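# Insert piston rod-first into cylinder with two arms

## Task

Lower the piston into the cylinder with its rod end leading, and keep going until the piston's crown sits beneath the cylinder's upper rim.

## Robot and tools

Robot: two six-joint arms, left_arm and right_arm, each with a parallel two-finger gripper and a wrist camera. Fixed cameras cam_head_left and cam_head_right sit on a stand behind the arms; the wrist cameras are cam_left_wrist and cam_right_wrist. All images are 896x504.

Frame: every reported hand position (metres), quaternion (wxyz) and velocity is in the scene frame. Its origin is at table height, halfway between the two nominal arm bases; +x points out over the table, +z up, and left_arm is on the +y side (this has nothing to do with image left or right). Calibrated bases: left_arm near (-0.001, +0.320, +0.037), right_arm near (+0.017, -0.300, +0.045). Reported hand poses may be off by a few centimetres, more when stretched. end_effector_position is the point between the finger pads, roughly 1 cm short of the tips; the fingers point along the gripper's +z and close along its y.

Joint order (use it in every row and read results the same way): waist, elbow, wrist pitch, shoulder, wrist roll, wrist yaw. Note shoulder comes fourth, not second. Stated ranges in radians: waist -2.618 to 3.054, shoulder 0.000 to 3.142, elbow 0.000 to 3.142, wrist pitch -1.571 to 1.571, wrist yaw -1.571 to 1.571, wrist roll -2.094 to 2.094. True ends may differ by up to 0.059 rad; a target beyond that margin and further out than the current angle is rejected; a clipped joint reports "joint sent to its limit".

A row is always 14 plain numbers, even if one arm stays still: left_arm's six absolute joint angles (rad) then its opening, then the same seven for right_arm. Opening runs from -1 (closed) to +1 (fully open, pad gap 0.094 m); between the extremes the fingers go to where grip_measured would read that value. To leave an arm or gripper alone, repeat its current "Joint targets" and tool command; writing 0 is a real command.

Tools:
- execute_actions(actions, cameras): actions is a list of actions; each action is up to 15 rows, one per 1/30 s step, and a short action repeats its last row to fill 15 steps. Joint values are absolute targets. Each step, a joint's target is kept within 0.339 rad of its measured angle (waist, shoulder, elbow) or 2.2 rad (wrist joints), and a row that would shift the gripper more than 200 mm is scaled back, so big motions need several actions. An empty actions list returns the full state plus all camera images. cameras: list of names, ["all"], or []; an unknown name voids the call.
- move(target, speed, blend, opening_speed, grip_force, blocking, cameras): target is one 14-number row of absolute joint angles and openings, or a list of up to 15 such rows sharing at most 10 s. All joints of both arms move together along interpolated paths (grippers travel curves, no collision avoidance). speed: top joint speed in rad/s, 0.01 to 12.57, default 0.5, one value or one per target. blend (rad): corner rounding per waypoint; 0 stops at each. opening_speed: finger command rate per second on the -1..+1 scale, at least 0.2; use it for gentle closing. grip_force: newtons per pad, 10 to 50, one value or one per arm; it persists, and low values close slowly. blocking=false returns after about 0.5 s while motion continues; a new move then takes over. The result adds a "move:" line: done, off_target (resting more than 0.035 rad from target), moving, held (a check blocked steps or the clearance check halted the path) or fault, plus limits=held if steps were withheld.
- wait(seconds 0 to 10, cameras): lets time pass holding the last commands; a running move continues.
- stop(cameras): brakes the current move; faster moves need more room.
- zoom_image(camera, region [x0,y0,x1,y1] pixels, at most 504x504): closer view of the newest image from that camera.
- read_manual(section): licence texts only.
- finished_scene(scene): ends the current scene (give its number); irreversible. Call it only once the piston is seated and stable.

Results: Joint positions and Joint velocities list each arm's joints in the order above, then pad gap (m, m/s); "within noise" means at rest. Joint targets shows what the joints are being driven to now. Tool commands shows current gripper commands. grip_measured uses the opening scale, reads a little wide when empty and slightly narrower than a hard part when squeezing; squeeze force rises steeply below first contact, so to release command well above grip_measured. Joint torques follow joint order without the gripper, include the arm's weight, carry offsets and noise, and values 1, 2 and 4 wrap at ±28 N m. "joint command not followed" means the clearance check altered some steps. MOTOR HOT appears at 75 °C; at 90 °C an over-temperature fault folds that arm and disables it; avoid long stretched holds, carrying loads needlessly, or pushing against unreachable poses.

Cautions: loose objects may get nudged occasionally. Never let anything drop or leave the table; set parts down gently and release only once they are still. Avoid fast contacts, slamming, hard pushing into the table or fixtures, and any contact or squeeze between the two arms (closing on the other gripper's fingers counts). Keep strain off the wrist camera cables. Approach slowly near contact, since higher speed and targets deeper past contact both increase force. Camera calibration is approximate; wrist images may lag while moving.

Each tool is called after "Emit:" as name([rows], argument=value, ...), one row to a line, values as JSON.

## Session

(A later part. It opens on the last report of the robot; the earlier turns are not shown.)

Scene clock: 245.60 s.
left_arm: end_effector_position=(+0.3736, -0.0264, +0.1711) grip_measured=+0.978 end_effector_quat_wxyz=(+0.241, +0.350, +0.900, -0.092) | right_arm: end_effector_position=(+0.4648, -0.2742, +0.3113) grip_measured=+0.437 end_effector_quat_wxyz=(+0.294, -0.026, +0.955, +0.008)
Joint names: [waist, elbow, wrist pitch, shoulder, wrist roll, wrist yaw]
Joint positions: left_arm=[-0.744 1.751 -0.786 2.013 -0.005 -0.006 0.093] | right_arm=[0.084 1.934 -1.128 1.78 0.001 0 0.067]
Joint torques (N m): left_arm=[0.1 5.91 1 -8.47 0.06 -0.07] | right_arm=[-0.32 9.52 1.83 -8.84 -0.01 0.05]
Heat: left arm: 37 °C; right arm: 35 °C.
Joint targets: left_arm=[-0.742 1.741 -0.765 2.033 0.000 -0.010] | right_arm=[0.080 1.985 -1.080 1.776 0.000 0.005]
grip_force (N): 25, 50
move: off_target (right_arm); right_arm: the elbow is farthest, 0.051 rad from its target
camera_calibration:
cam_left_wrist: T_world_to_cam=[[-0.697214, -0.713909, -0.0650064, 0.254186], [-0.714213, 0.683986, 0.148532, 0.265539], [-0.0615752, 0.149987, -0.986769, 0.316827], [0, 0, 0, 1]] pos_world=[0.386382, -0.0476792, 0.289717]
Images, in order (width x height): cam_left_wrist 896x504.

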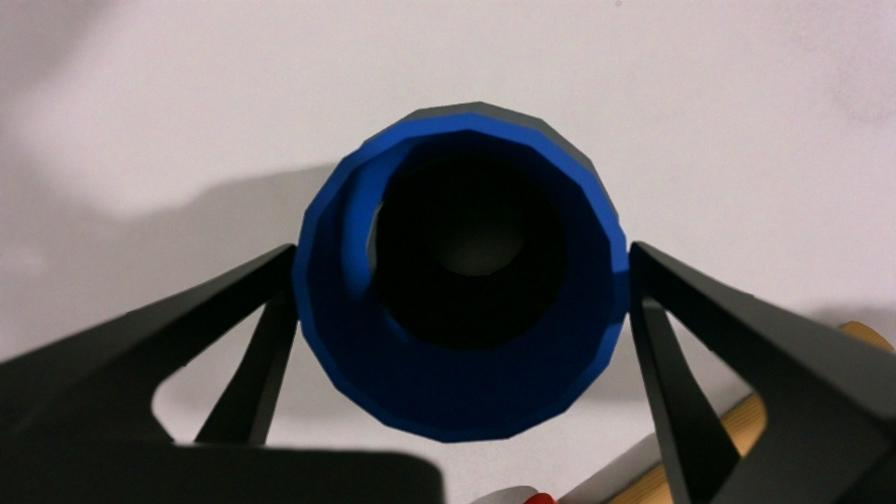

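Emit:
move([
  [-0.744, 1.862, -0.995, 1.84, 0.0, -0.01, 0.98, 0.08, 2.16, -1.207, 1.83, 0.0, 0.005, 0.25],
  [-0.45, 1.5, -0.3, 1.75, 0.0, 0.4, 1.0, 0.08, 2.16, -1.207, 1.83, 0.0, 0.005, 0.25],
  [0.069, 0.81, 0.829, 1.615, 0.0, 1.459, 1.0, 0.668, 2.16, -1.207, 1.83, 0.0, 0.005, 0.25],
], speed=[0.35, 0.8, 0.8], blend=[0.04, 0.1, 0], cameras=["cam_left_wrist", "cam_right_wrist", "cam_head_left"])

Emit:
zoom_image(camera="cam_left_wrist", region=[390, 60, 570, 300])

Scene clock: 254.93 s.
left_arm: end_effector_position=(+0.3529, +0.1631, +0.2766) grip_measured=+0.998 end_effector_quat_wxyz=(+0.540, +0.445, +0.550, -0.456) | right_arm: end_effector_position=(+0.3740, -0.0301, +0.3348) grip_measured=+0.437 end_effector_quat_wxyz=(+0.276, -0.303, +0.907, +0.093)
Joint names: [waist, elbow, wrist pitch, shoulder, wrist roll, wrist yaw]
Joint positions: left_arm=[0.067 0.819 0.815 1.65 -0.005 1.442 0.094] | right_arm=[0.673 2.109 -1.254 1.834 0.001 -0.001 0.067]
Joint torques (N m): left_arm=[0.16 5.24 1.02 -8.61 0.06 0.17] | right_arm=[-0.47 9.31 1.82 -9.01 0 0.08]
Heat: left arm: 37 °C; right arm: 35 °C.
Joint targets: left_arm=[0.069 0.810 0.829 1.615 0.000 1.459] | right_arm=[0.668 2.160 -1.207 1.830 0.000 0.005]
grip_force (N): 25, 50
move: off_target (right_arm); blend cut to 0 rad at target 2; target 2's new numbers were sent with left_arm's shoulder 0.048 rad from that target; right_arm: the elbow is farthest, 0.051 rad from its target
camera_calibration:
cam_left_wrist: T_world_to_cam=[[-0.973364, -0.226112, -0.0378954, 0.392278], [-0.112056, 0.613403, -0.78178, 0.161723], [0.200015, -0.75671, -0.622401, 0.34599], [0, 0, 0, 1]] pos_world=[0.330748, 0.251312, 0.356642]
cam_right_wrist: T_world_to_cam=[[0.589817, -0.805858, -0.0520546, -0.227639], [-0.801678, -0.592071, 0.0822461, 0.262343], [-0.0970987, -0.00677911, -0.995252, 0.49314], [0, 0, 0, 1]] pos_world=[0.392463, -0.0247761, 0.457372]
Images, in order (width x height): cam_head_left 896x504, cam_left_wrist 896x504, cam_right_wrist 896x504.

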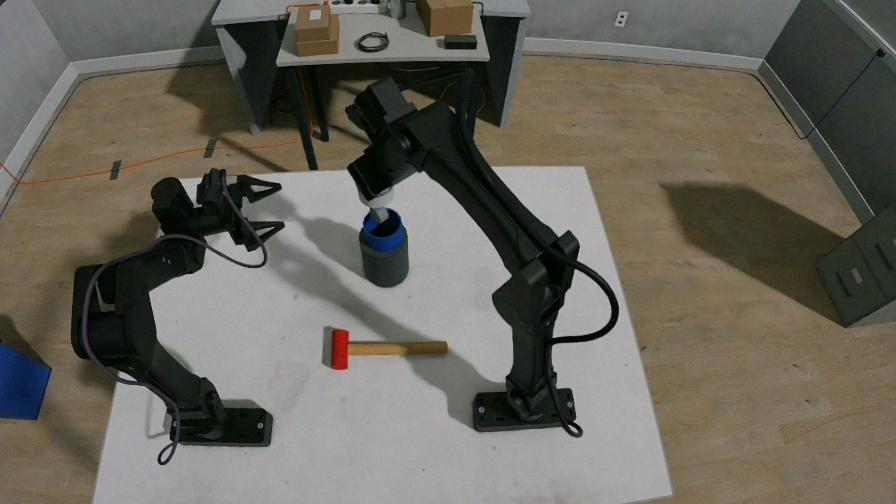

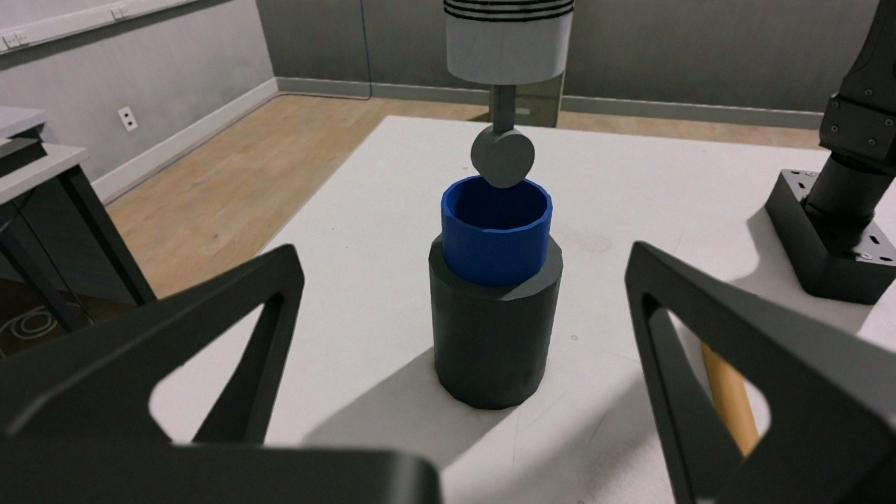

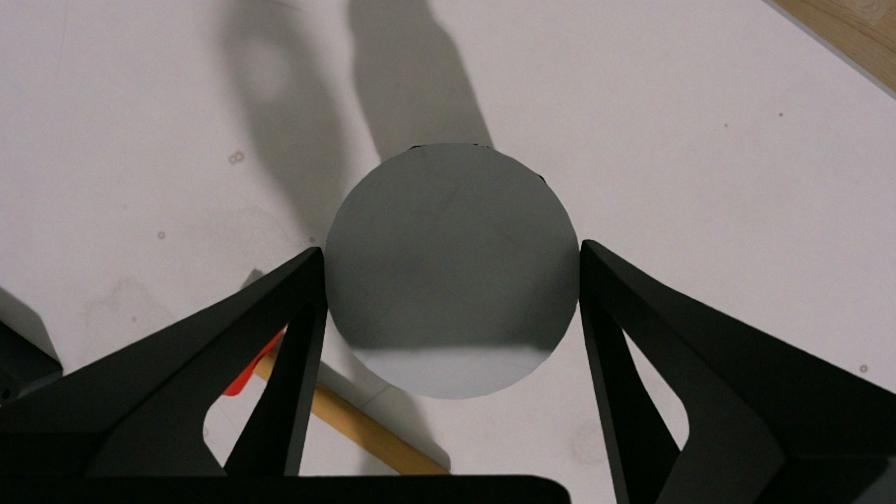

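Scaled by 2.100 from the camera's 896x504 image, which has a finer 1280x720 frame.

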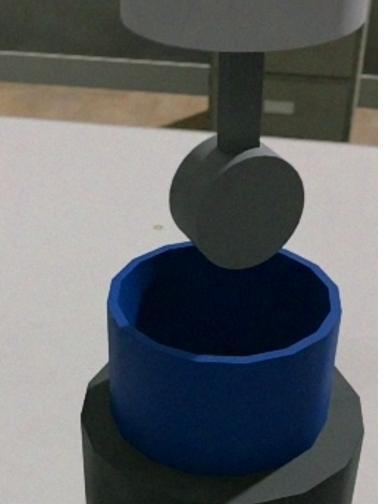

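Emit:
move(target=[0.069, 0.81, 0.829, 1.615, 0.0, 1.459, 1.0, 0.657, 1.6466, -0.841, 1.676, 0.0, 0.005, 0.25], speed=0.4, cameras=["cam_left_wrist", "cam_right_wrist"])

Emit:
zoom_image(camera="cam_left_wrist", region=[400, 90, 600, 320])

Scene clock: 259.37 s.
left_arm: end_effector_position=(+0.3528, +0.1631, +0.2767) grip_measured=+0.998 end_effector_quat_wxyz=(+0.540, +0.445, +0.550, -0.455) | right_arm: end_effector_position=(+0.3772, -0.0329, +0.2518) grip_measured=+0.437 end_effector_quat_wxyz=(+0.270, -0.300, +0.911, +0.090)
Joint names: [waist, elbow, wrist pitch, shoulder, wrist roll, wrist yaw]
Joint positions: left_arm=[0.067 0.819 0.816 1.65 -0.005 1.442 0.094] | right_arm=[0.664 1.643 -0.904 1.733 0.001 -0.001 0.067]
Joint torques (N m): left_arm=[0.17 5.24 1.02 -8.59 0.06 0.17] | right_arm=[-0.55 6.11 2 -13.87 -0.01 0.06]
Heat: left arm: 37 °C; right arm: 35 °C.
Joint targets: left_arm=[0.069 0.810 0.829 1.615 0.000 1.459] | right_arm=[0.657 1.647 -0.841 1.676 0.000 0.005]
grip_force (N): 25, 50
move: off_target (right_arm); right_arm: the wrist pitch is farthest, 0.063 rad from its target
camera_calibration:
cam_left_wrist: T_world_to_cam=[[-0.973417, -0.225757, -0.03863, 0.392376], [-0.111248, 0.613464, -0.781847, 0.161531], [0.200206, -0.756766, -0.622272, 0.345977], [0, 0, 0, 1]] pos_world=[0.330649, 0.251312, 0.356741]
cam_right_wrist: T_world_to_cam=[[0.581763, -0.8117, -0.0519181, -0.233236], [-0.806013, -0.583893, 0.0970156, 0.268209], [-0.109062, -0.0145934, -0.993928, 0.414708], [0, 0, 0, 1]] pos_world=[0.397097, -0.0266601, 0.37406]
Images, in order (width x height): cam_left_wrist 896x504, cam_right_wrist 896x504.

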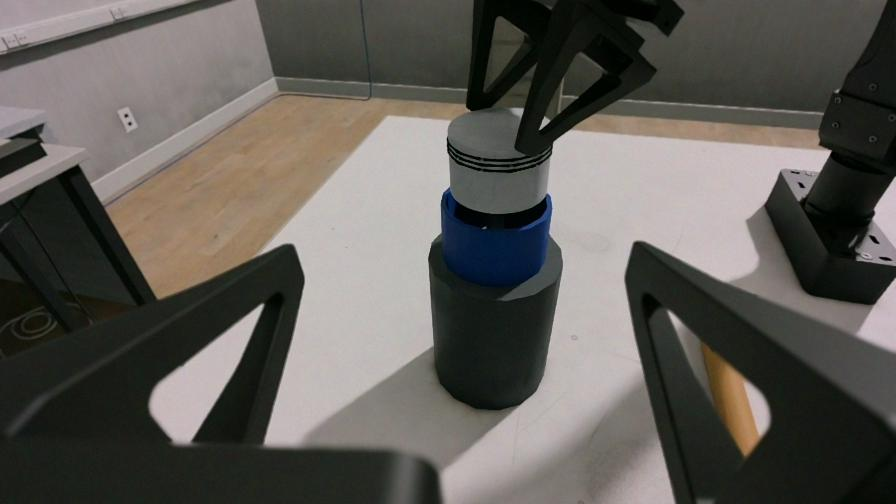

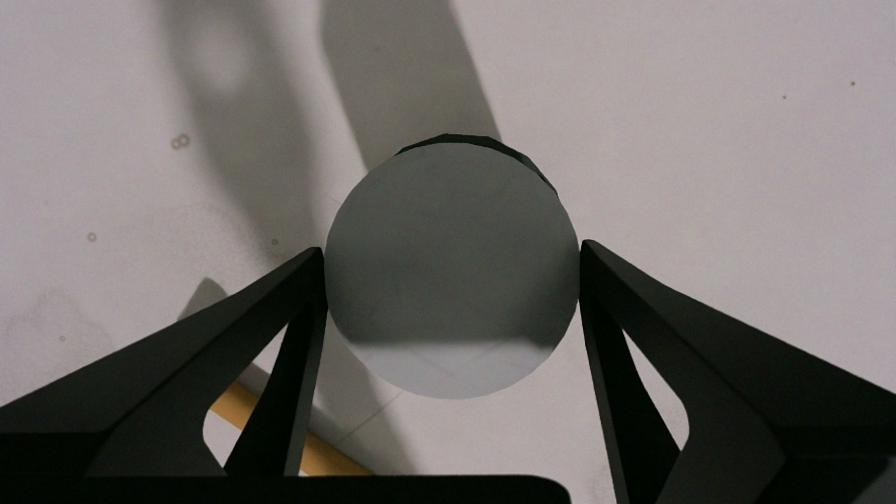

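Scaled by 2.191 from the camera's 896x504 image, which has a finer 1280x720 frame.

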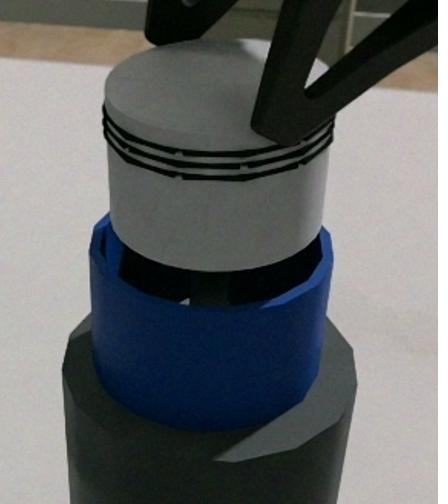

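Emit:
move(target=[0.069, 0.81, 0.829, 1.615, 0.0, 1.459, 1.0, 0.657, 1.4445, -0.652, 1.646, 0.0, 0.005, 0.25], speed=0.15, cameras=["cam_left_wrist", "cam_right_wrist"])

Emit:
zoom_image(camera="cam_left_wrist", region=[400, 110, 600, 320])

Scene clock: 264.30 s.
left_arm: end_effector_position=(+0.3528, +0.1631, +0.2767) grip_measured=+0.998 end_effector_quat_wxyz=(+0.540, +0.445, +0.550, -0.455) | right_arm: end_effector_position=(+0.3762, -0.0336, +0.2124) grip_measured=+0.437 end_effector_quat_wxyz=(+0.278, -0.299, +0.908, +0.092)
Joint names: [waist, elbow, wrist pitch, shoulder, wrist roll, wrist yaw]
Joint positions: left_arm=[0.067 0.819 0.816 1.65 -0.005 1.442 0.094] | right_arm=[0.664 1.443 -0.716 1.704 0.001 -0.001 0.067]
Joint torques (N m): left_arm=[0.16 5.24 1.02 -8.61 0.06 0.17] | right_arm=[-0.62 5.97 2.04 -13.79 0 0.07]
Heat: left arm: 37 °C; right arm: 36 °C.
Joint targets: left_arm=[0.069 0.810 0.829 1.615 0.000 1.459] | right_arm=[0.657 1.444 -0.652 1.646 0.000 0.005]
grip_force (N): 25, 50
move: off_target (right_arm); right_arm: the wrist pitch is farthest, 0.064 rad from its target
camera_calibration:
cam_left_wrist: T_world_to_cam=[[-0.973417, -0.225757, -0.03863, 0.392376], [-0.111248, 0.613464, -0.781847, 0.161531], [0.200206, -0.756766, -0.622272, 0.345977], [0, 0, 0, 1]] pos_world=[0.330649, 0.251312, 0.356741]
cam_right_wrist: T_world_to_cam=[[0.582545, -0.811128, -0.0520876, -0.235531], [-0.807195, -0.584852, 0.0799037, 0.274906], [-0.0952756, -0.00450262, -0.995441, 0.370899], [0, 0, 0, 1]] pos_world=[0.394447, -0.0285962, 0.334974]
Images, in order (width x height): cam_left_wrist 896x504, cam_right_wrist 896x504.

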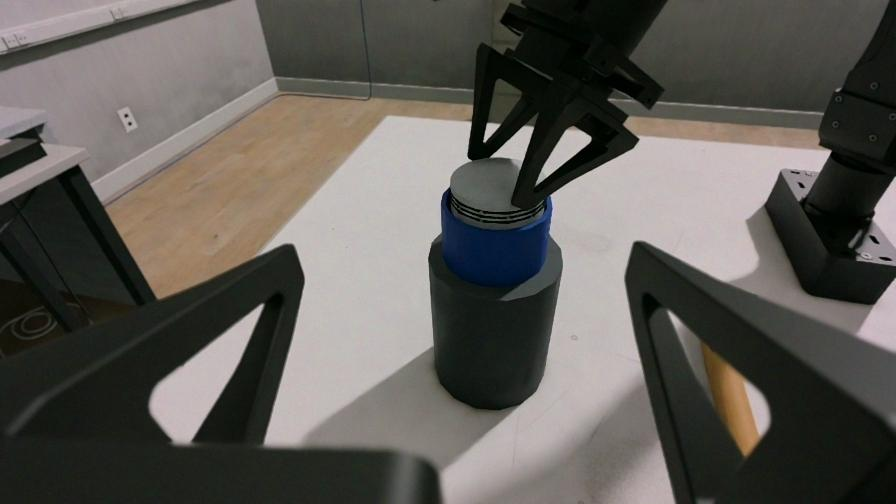

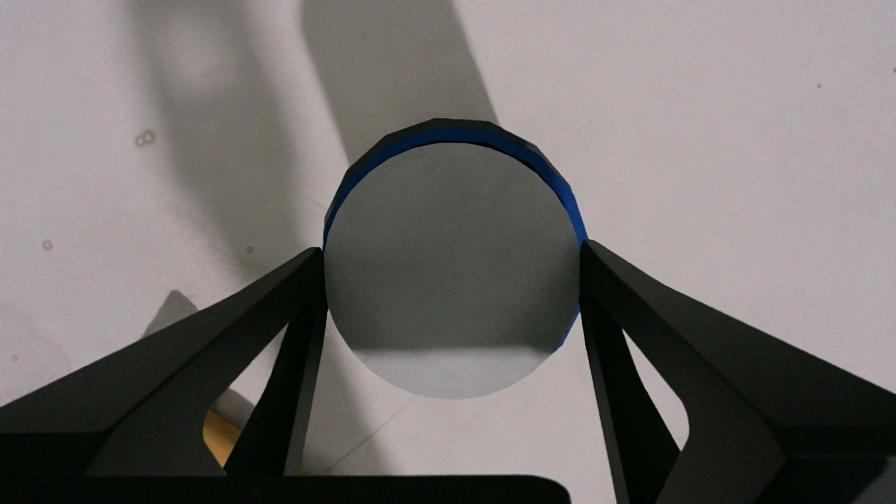

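Scaled by 2.400 from the camera's 896x504 image, which has a finer 1280x720 frame.

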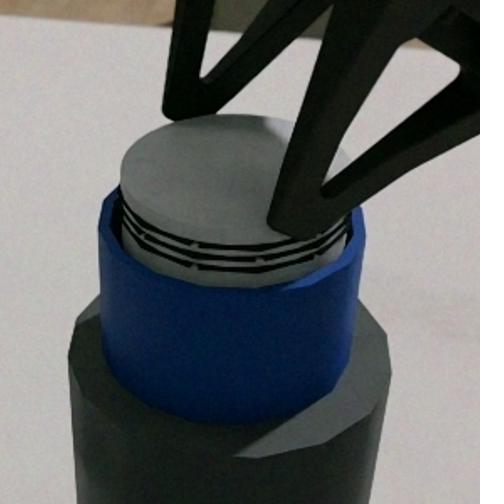

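Emit:
move(target=[0.069, 0.81, 0.829, 1.615, 0.0, 1.459, 1.0, 0.657, 1.4445, -0.652, 1.646, 0.0, 0.005, 0.56], speed=0.1, opening_speed=0.2, cameras=["cam_left_wrist", "cam_right_wrist"])

Emit:
zoom_image(camera="cam_left_wrist", region=[400, 110, 600, 320])

Scene clock: 266.73 s.
left_arm: end_effector_position=(+0.3528, +0.1631, +0.2767) grip_measured=+0.998 end_effector_quat_wxyz=(+0.540, +0.445, +0.550, -0.455) | right_arm: end_effector_position=(+0.3826, -0.0288, +0.2326) grip_measured=+0.558 end_effector_quat_wxyz=(+0.313, -0.295, +0.897, +0.104)
Joint names: [waist, elbow, wrist pitch, shoulder, wrist roll, wrist yaw]
Joint positions: left_arm=[0.067 0.819 0.816 1.65 -0.005 1.442 0.094] | right_arm=[0.664 1.443 -0.668 1.674 0.001 -0.001 0.073]
Joint torques (N m): left_arm=[0.16 5.24 1.02 -8.61 0.06 0.17] | right_arm=[-0.64 6.06 1.55 -10.63 -0.01 0.09]
Heat: left arm: 37 °C; right arm: 35 °C.
Joint targets: left_arm=[0.069 0.810 0.829 1.615 0.000 1.459] | right_arm=[0.657 1.444 -0.652 1.646 0.000 0.005]
grip_force (N): 25, 50
move: done
camera_calibration:
cam_left_wrist: T_world_to_cam=[[-0.973417, -0.225757, -0.03863, 0.392376], [-0.111248, 0.613464, -0.781847, 0.161531], [0.200206, -0.756766, -0.622272, 0.345977], [0, 0, 0, 1]] pos_world=[0.330649, 0.251312, 0.356741]
cam_right_wrist: T_world_to_cam=[[0.585855, -0.808682, -0.0529833, -0.235432], [-0.809763, -0.586754, 0.00175951, 0.300303], [-0.0325111, 0.0418731, -0.998594, 0.369642], [0, 0, 0, 1]] pos_world=[0.393121, -0.0296635, 0.35612]
Images, in order (width x height): cam_left_wrist 896x504, cam_right_wrist 896x504.

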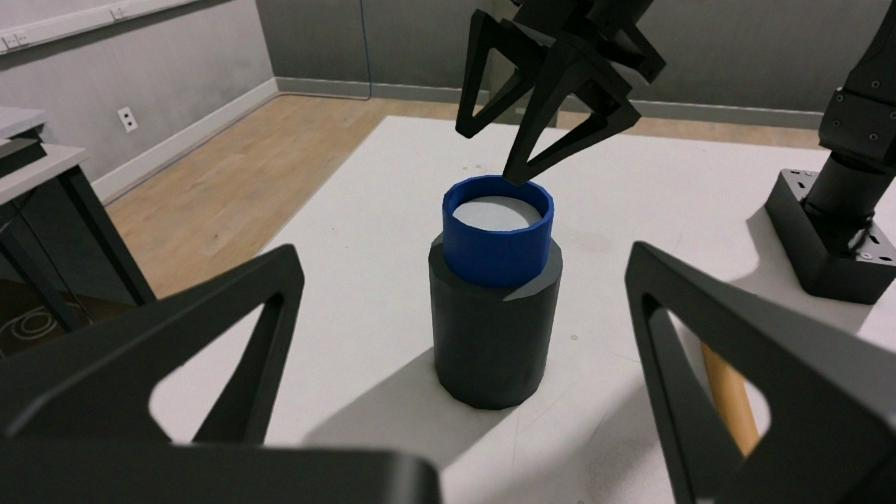

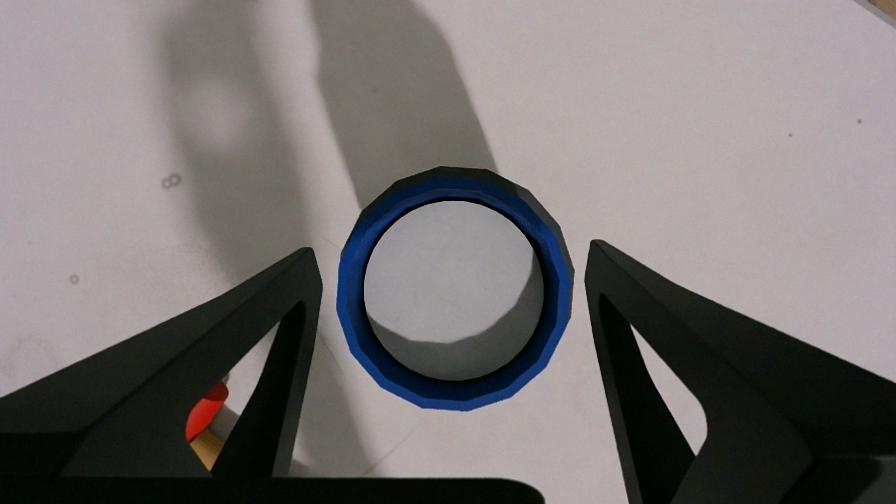

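Scaled by 2.400 from the camera's 896x504 image, which has a finer 1280x720 frame.

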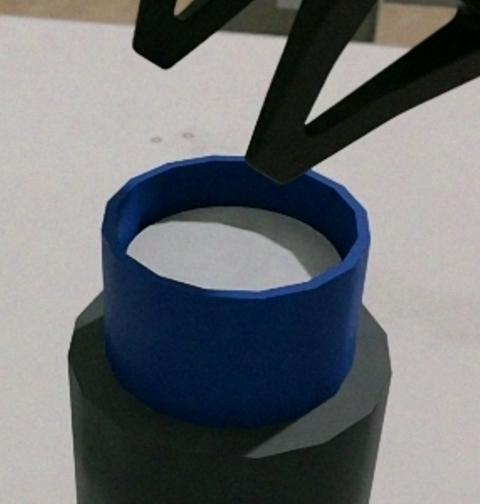

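Emit:
move(target=[0.069, 0.81, 0.829, 1.615, 0.0, 1.459, 1.0, 0.657, 2.218, -1.433, 2.126, 0.0, 0.005, -1.0], speed=0.6, cameras=["cam_left_wrist", "cam_right_wrist"])

Emit:
zoom_image(camera="cam_left_wrist", region=[400, 110, 600, 320])

Scene clock: 272.60 s.
left_arm: end_effector_position=(+0.3528, +0.1631, +0.2767) grip_measured=+0.998 end_effector_quat_wxyz=(+0.540, +0.445, +0.550, -0.455) | right_arm: end_effector_position=(+0.3777, -0.0324, +0.2229) grip_measured=-0.980 end_effector_quat_wxyz=(+0.102, -0.311, +0.944, +0.034)
Joint names: [waist, elbow, wrist pitch, shoulder, wrist roll, wrist yaw]
Joint positions: left_arm=[0.067 0.819 0.816 1.65 -0.005 1.442 0.094] | right_arm=[0.664 2.186 -1.429 2.112 0.001 -0.001 0.001]
Joint torques (N m): left_arm=[0.17 5.26 1.02 -8.61 0.06 0.17] | right_arm=[-0.57 7.75 0.57 -9.83 0.01 0.05]
Heat: left arm: 37 °C; right arm: 35 °C.
Joint targets: left_arm=[0.069 0.810 0.829 1.615 0.000 1.459] | right_arm=[0.657 2.218 -1.433 2.126 0.000 0.005]
grip_force (N): 25, 50
move: done
camera_calibration:
cam_left_wrist: T_world_to_cam=[[-0.973417, -0.225757, -0.03863, 0.392376], [-0.111248, 0.613464, -0.781847, 0.161531], [0.200206, -0.756766, -0.622272, 0.345977], [0, 0, 0, 1]] pos_world=[0.330649, 0.251312, 0.356741]
cam_right_wrist: T_world_to_cam=[[0.567772, -0.822033, -0.0435557, -0.231695], [-0.726573, -0.525305, 0.442884, 0.166527], [-0.386945, -0.219811, -0.89552, 0.462404], [0, 0, 0, 1]] pos_world=[0.431469, -0.00134217, 0.330249]
Images, in order (width x height): cam_left_wrist 896x504, cam_right_wrist 896x504.

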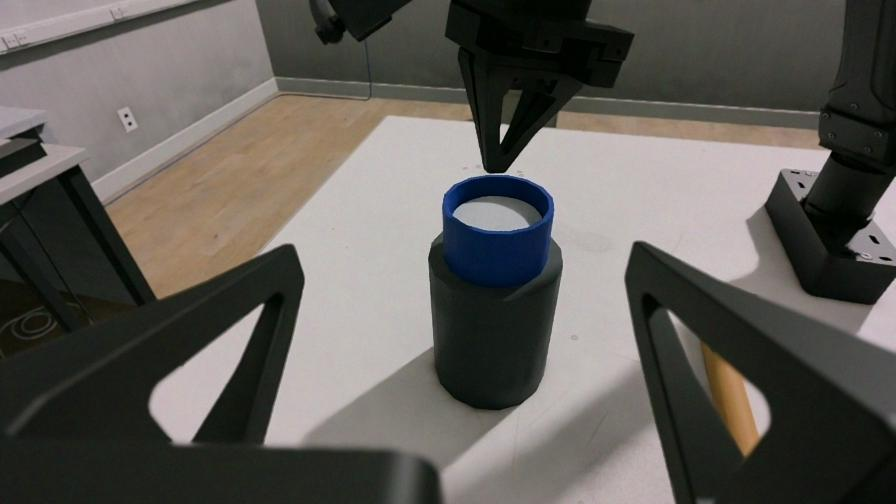

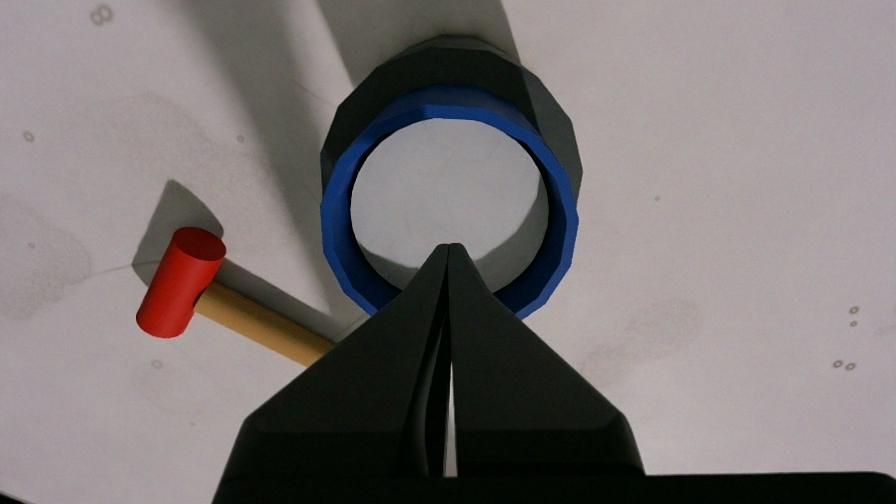

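Scaled by 2.400 from the camera's 896x504 image, which has a finer 1280x720 frame.

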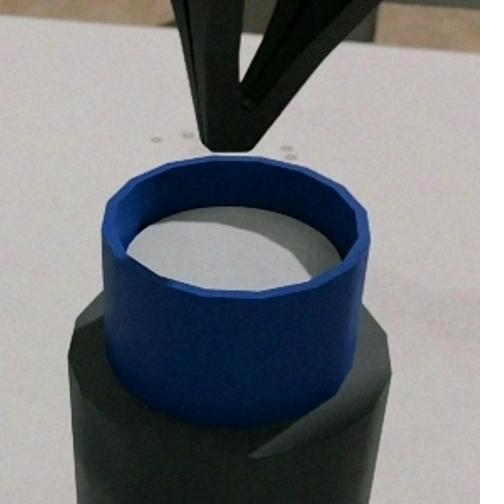

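Emit:
move([
  [0.069, 0.81, 0.829, 1.615, 0.0, 1.459, 1.0, 0.657, 2.13, -1.41, 2.165, 0.0, 0.005, -1.0],
  [0.069, 0.81, 0.829, 1.615, 0.0, 1.459, 1.0, 0.657, 2.075, -1.42, 2.235, 0.0, 0.005, -1.0],
], speed=[0.2, 0.1], blend=[0.02, 0], cameras=["cam_left_wrist", "cam_right_wrist"])

Emit:
zoom_image(camera="cam_left_wrist", region=[400, 110, 600, 320])

Scene clock: 275.87 s.
left_arm: end_effector_position=(+0.3528, +0.1631, +0.2767) grip_measured=+0.998 end_effector_quat_wxyz=(+0.540, +0.445, +0.550, -0.455) | right_arm: end_effector_position=(+0.3714, -0.0371, +0.1808) grip_measured=-0.980 end_effector_quat_wxyz=(+0.049, -0.312, +0.949, +0.017)
Joint names: [waist, elbow, wrist pitch, shoulder, wrist roll, wrist yaw]
Joint positions: left_arm=[0.067 0.819 0.816 1.65 -0.005 1.442 0.094] | right_arm=[0.664 2.119 -1.419 2.167 0.001 -0.001 0.001]
Joint torques (N m): left_arm=[0.17 5.26 1.02 -8.61 0.06 0.17] | right_arm=[-0.62 1.99 0.38 -5.55 0.02 0.06]
Heat: left arm: 37 °C; right arm: 35 °C.
Joint targets: left_arm=[0.069 0.810 0.829 1.615 0.000 1.459] | right_arm=[0.657 2.075 -1.420 2.235 0.000 0.005]
grip_force (N): 25, 50
move: off_target (right_arm); right_arm: the shoulder is farthest, 0.068 rad from its target
camera_calibration:
cam_left_wrist: T_world_to_cam=[[-0.973417, -0.225757, -0.03863, 0.392376], [-0.111248, 0.613464, -0.781847, 0.161531], [0.200206, -0.756766, -0.622272, 0.345977], [0, 0, 0, 1]] pos_world=[0.330649, 0.251312, 0.356741]
cam_right_wrist: T_world_to_cam=[[0.563996, -0.824818, -0.0397967, -0.233126], [-0.682, -0.492429, 0.540731, 0.145144], [-0.465602, -0.277829, -0.840254, 0.43828], [0, 0, 0, 1]] pos_world=[0.434534, 0.000953487, 0.280505]
Images, in order (width x height): cam_left_wrist 896x504, cam_right_wrist 896x504.

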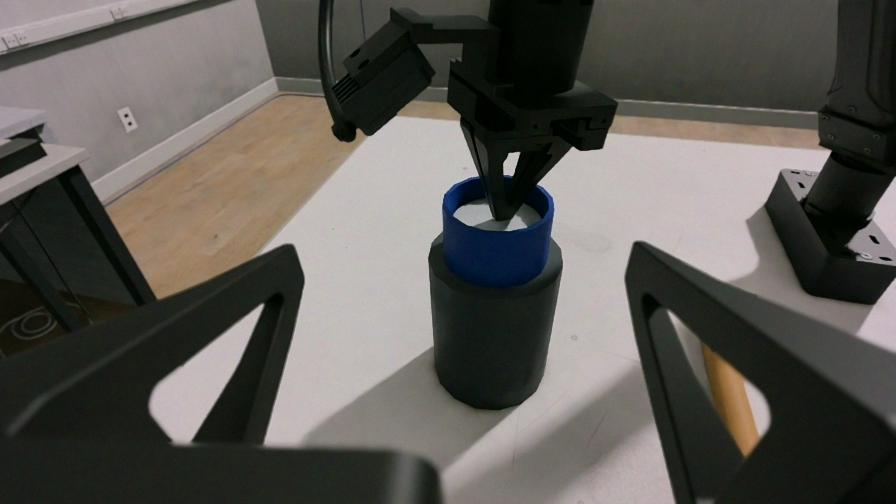

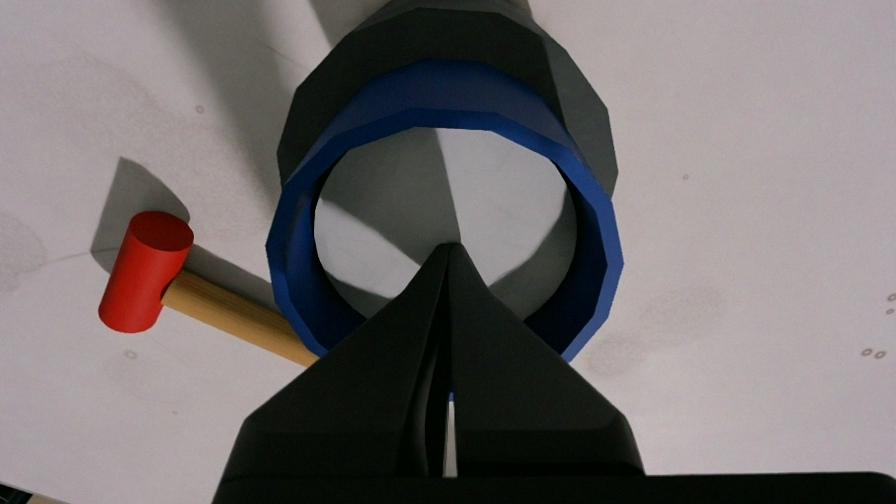

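Scaled by 2.400 from the camera's 896x504 image, which has a finer 1280x720 frame.

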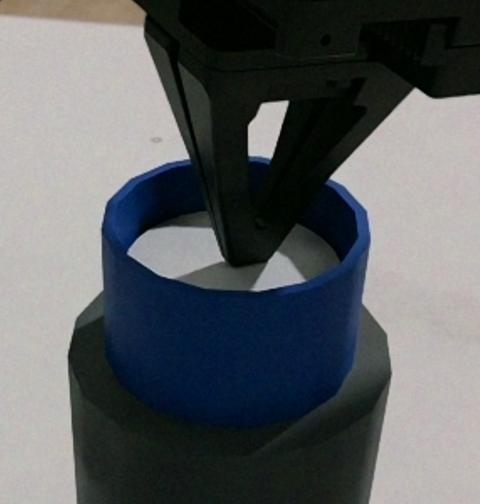

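Emit:
move(target=[0.069, 0.81, 0.829, 1.615, 0.0, 1.459, 1.0, 0.657, 2.012, -1.435, 2.335, 0.0, 0.005, -1.0], speed=0.12, cameras=["cam_left_wrist"])

Emit:
zoom_image(camera="cam_left_wrist", region=[400, 110, 600, 320])

Scene clock: 277.83 s.
left_arm: end_effector_position=(+0.3528, +0.1631, +0.2767) grip_measured=+0.998 end_effector_quat_wxyz=(+0.540, +0.445, +0.550, -0.455) | right_arm: end_effector_position=(+0.3704, -0.0379, +0.1661) grip_measured=-0.980 end_effector_quat_wxyz=(+0.032, -0.312, +0.949, +0.011)
Joint names: [waist, elbow, wrist pitch, shoulder, wrist roll, wrist yaw]
Joint positions: left_arm=[0.067 0.819 0.816 1.65 -0.005 1.442 0.094] | right_arm=[0.664 2.106 -1.415 2.194 0.001 -0.001 0.001]
Joint torques (N m): left_arm=[0.16 5.26 1.02 -8.59 0.06 0.17] | right_arm=[-0.62 -1.76 0.13 0.83 0.01 0.05]
Heat: left arm: 37 °C; right arm: 34 °C.
Joint targets: left_arm=[0.069 0.810 0.829 1.615 0.000 1.459] | right_arm=[0.657 2.012 -1.435 2.335 0.000 0.005]
grip_force (N): 25, 50
move: off_target (right_arm); right_arm: the shoulder is farthest, 0.141 rad from its target
camera_calibration:
cam_left_wrist: T_world_to_cam=[[-0.973417, -0.225757, -0.03863, 0.392376], [-0.111248, 0.613464, -0.781847, 0.161531], [0.200206, -0.756766, -0.622272, 0.345977], [0, 0, 0, 1]] pos_world=[0.330649, 0.251312, 0.356741]
Images, in order (width x height): cam_left_wrist 896x504.

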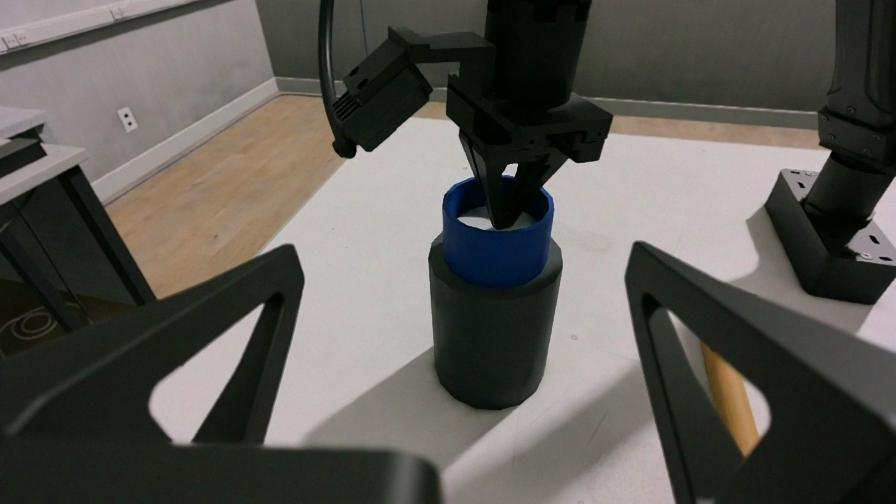

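Scaled by 2.400 from the camera's 896x504 image, which has a finer 1280x720 frame.

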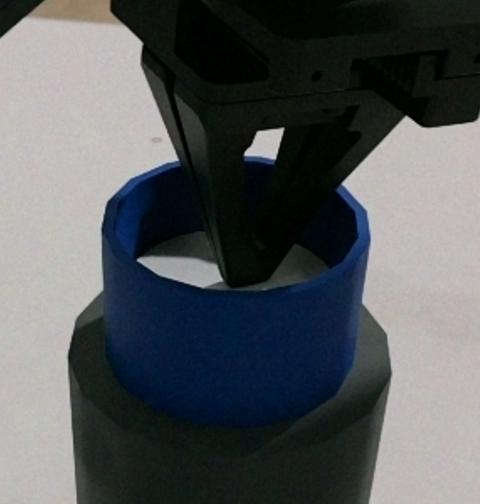

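Emit:
move(target=[0.069, 0.81, 0.829, 1.615, 0.0, 1.459, 1.0, 0.657, 1.96, -1.415, 2.40, 0.0, 0.005, -1.0], speed=0.08, cameras=["cam_left_wrist"])

Emit:
zoom_image(camera="cam_left_wrist", region=[400, 110, 600, 320])

Scene clock: 279.90 s.
left_arm: end_effector_position=(+0.3528, +0.1631, +0.2767) grip_measured=+0.998 end_effector_quat_wxyz=(+0.540, +0.445, +0.550, -0.455) | right_arm: end_effector_position=(+0.3699, -0.0386, +0.1291) grip_measured=-0.983 end_effector_quat_wxyz=(+0.001, -0.312, +0.950, +0.000)
Joint names: [waist, elbow, wrist pitch, shoulder, wrist roll, wrist yaw]
Joint positions: left_arm=[0.067 0.819 0.816 1.65 -0.005 1.442 0.094] | right_arm=[0.664 2.061 -1.374 2.255 0 0.001 0.001]
Joint torques (N m): left_arm=[0.16 5.24 1.03 -8.61 0.06 0.17] | right_arm=[-0.61 -2.4 -0.22 0.69 0.02 0.06]
Heat: left arm: 37 °C; right arm: 34 °C.
Joint targets: left_arm=[0.069 0.810 0.829 1.615 0.000 1.459] | right_arm=[0.657 1.960 -1.415 2.400 0.000 0.005]
grip_force (N): 25, 50
move: off_target (right_arm); right_arm: the shoulder is farthest, 0.145 rad from its target
camera_calibration:
cam_left_wrist: T_world_to_cam=[[-0.973417, -0.225757, -0.03863, 0.392376], [-0.111248, 0.613464, -0.781847, 0.161531], [0.200206, -0.756766, -0.622272, 0.345977], [0, 0, 0, 1]] pos_world=[0.330649, 0.251312, 0.356741]
Images, in order (width x height): cam_left_wrist 896x504.

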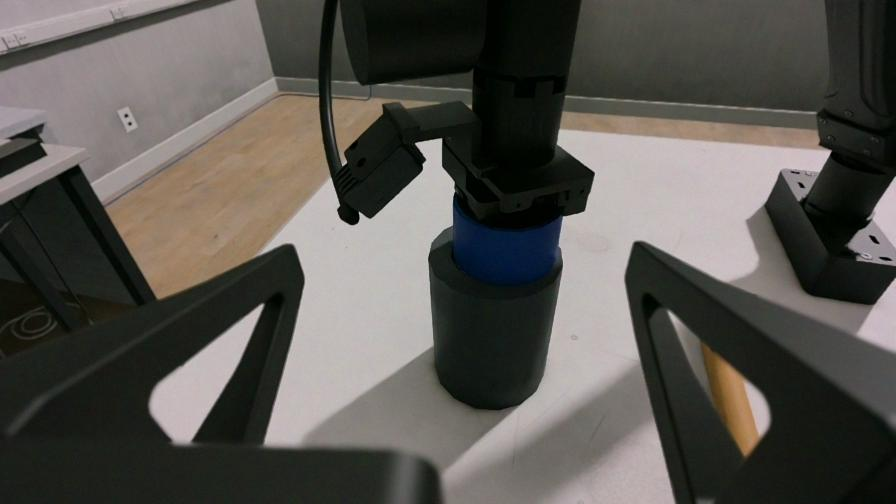

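Scaled by 2.400 from the camera's 896x504 image, which has a finer 1280x720 frame.

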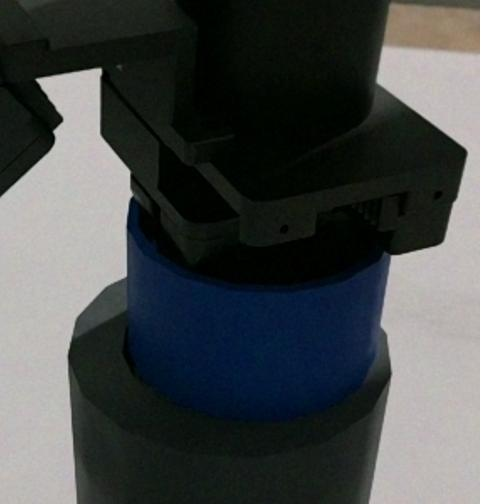

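Emit:
move([
  [0.069, 0.81, 0.829, 1.615, 0.0, 1.459, 1.0, 0.657, 2.075, -1.38, 2.24, 0.0, 0.005, -1.0],
  [0.069, 0.81, 0.829, 1.615, 0.0, 1.459, 1.0, 0.657, 2.172, -1.416, 2.12, 0.0, 0.005, -1.0],
  [0.069, 0.81, 0.829, 1.615, 0.0, 1.459, 1.0, 0.657, 2.235, -1.433, 2.05, 0.0, 0.005, -1.0],
], speed=[0.25, 0.15, 0.25], blend=[0.03, 0.03, 0], cameras=["cam_left_wrist", "cam_right_wrist", "cam_head_left"])

Emit:
zoom_image(camera="cam_left_wrist", region=[400, 110, 600, 320])

Emit:
zoom_image(camera="cam_right_wrist", region=[250, 0, 650, 350])

Scene clock: 284.70 s.
left_arm: end_effector_position=(+0.3528, +0.1631, +0.2767) grip_measured=+0.998 end_effector_quat_wxyz=(+0.540, +0.445, +0.550, -0.455) | right_arm: end_effector_position=(+0.3791, -0.0319, +0.2473) grip_measured=-0.983 end_effector_quat_wxyz=(+0.133, -0.309, +0.941, +0.043)
Joint names: [waist, elbow, wrist pitch, shoulder, wrist roll, wrist yaw]
Joint positions: left_arm=[0.067 0.819 0.816 1.65 -0.005 1.442 0.094] | right_arm=[0.664 2.212 -1.429 2.074 0 0.001 0.001]
Joint torques (N m): left_arm=[0.17 5.24 1.02 -8.61 0.06 0.17] | right_arm=[-0.66 6.93 0.69 -12.98 -0.01 0.05]
Heat: left arm: 37 °C; right arm: 34 °C.
Joint targets: left_arm=[0.069 0.810 0.829 1.615 0.000 1.459] | right_arm=[0.657 2.235 -1.433 2.050 0.000 0.005]
grip_force (N): 25, 50
move: done
camera_calibration:
cam_left_wrist: T_world_to_cam=[[-0.973417, -0.225757, -0.03863, 0.392376], [-0.111248, 0.613464, -0.781847, 0.161531], [0.200206, -0.756766, -0.622272, 0.345977], [0, 0, 0, 1]] pos_world=[0.330649, 0.251312, 0.356741]
cam_right_wrist: T_world_to_cam=[[0.569948, -0.820527, -0.0435227, -0.231676], [-0.748594, -0.540362, 0.384208, 0.179392], [-0.338771, -0.186398, -0.92222, 0.474271], [0, 0, 0, 1]] pos_world=[0.427004, -0.0047568, 0.358375]
Images, in order (width x height): cam_head_left 896x504, cam_left_wrist 896x504, cam_right_wrist 896x504.

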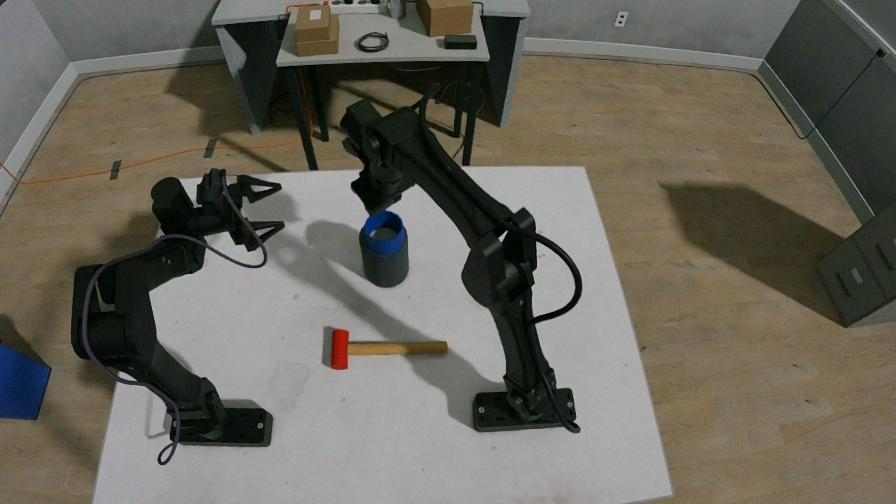

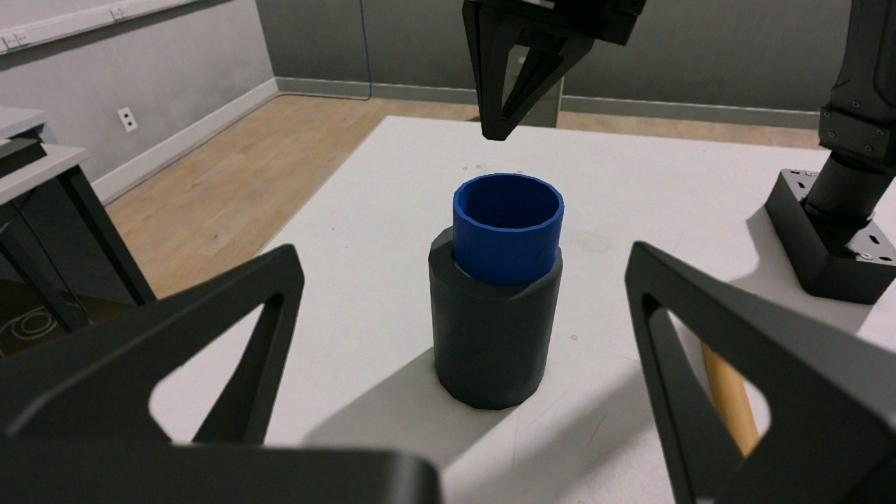

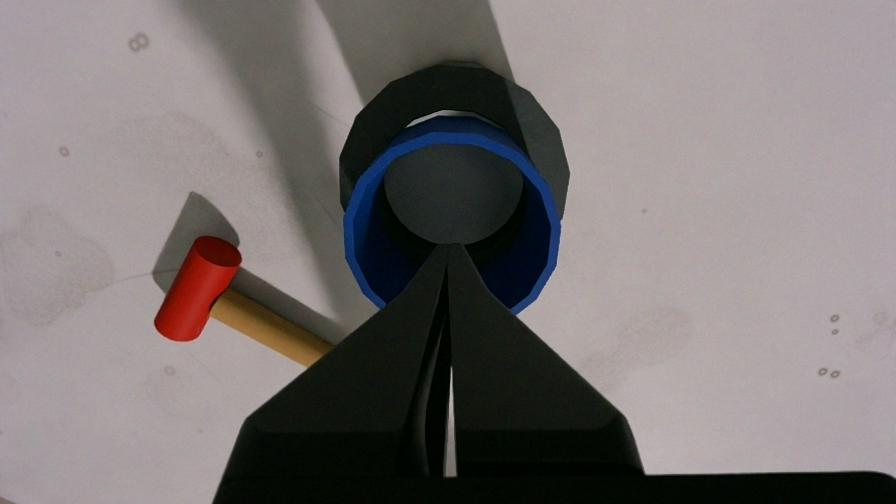

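Scaled by 2.400 from the camera's 896x504 image, which has a finer 1280x720 frame.

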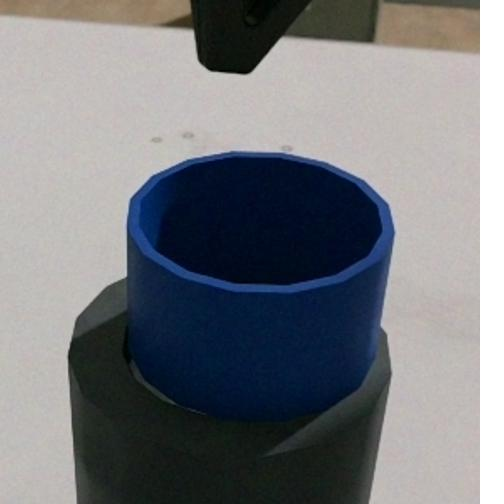

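Scaled by 1.260 from the camera's 896x504 image, which has a finer 1280x720 frame.

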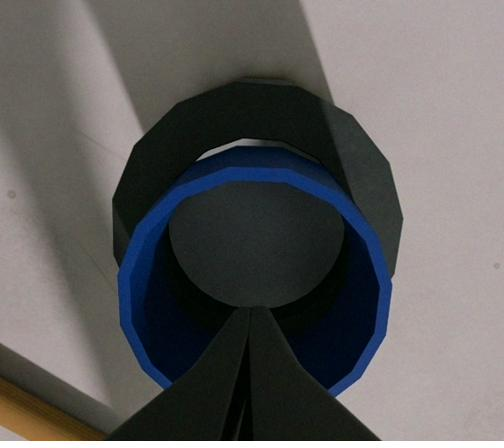

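Emit:
finished_scene(scene=1)

The scene is finished: the task was done.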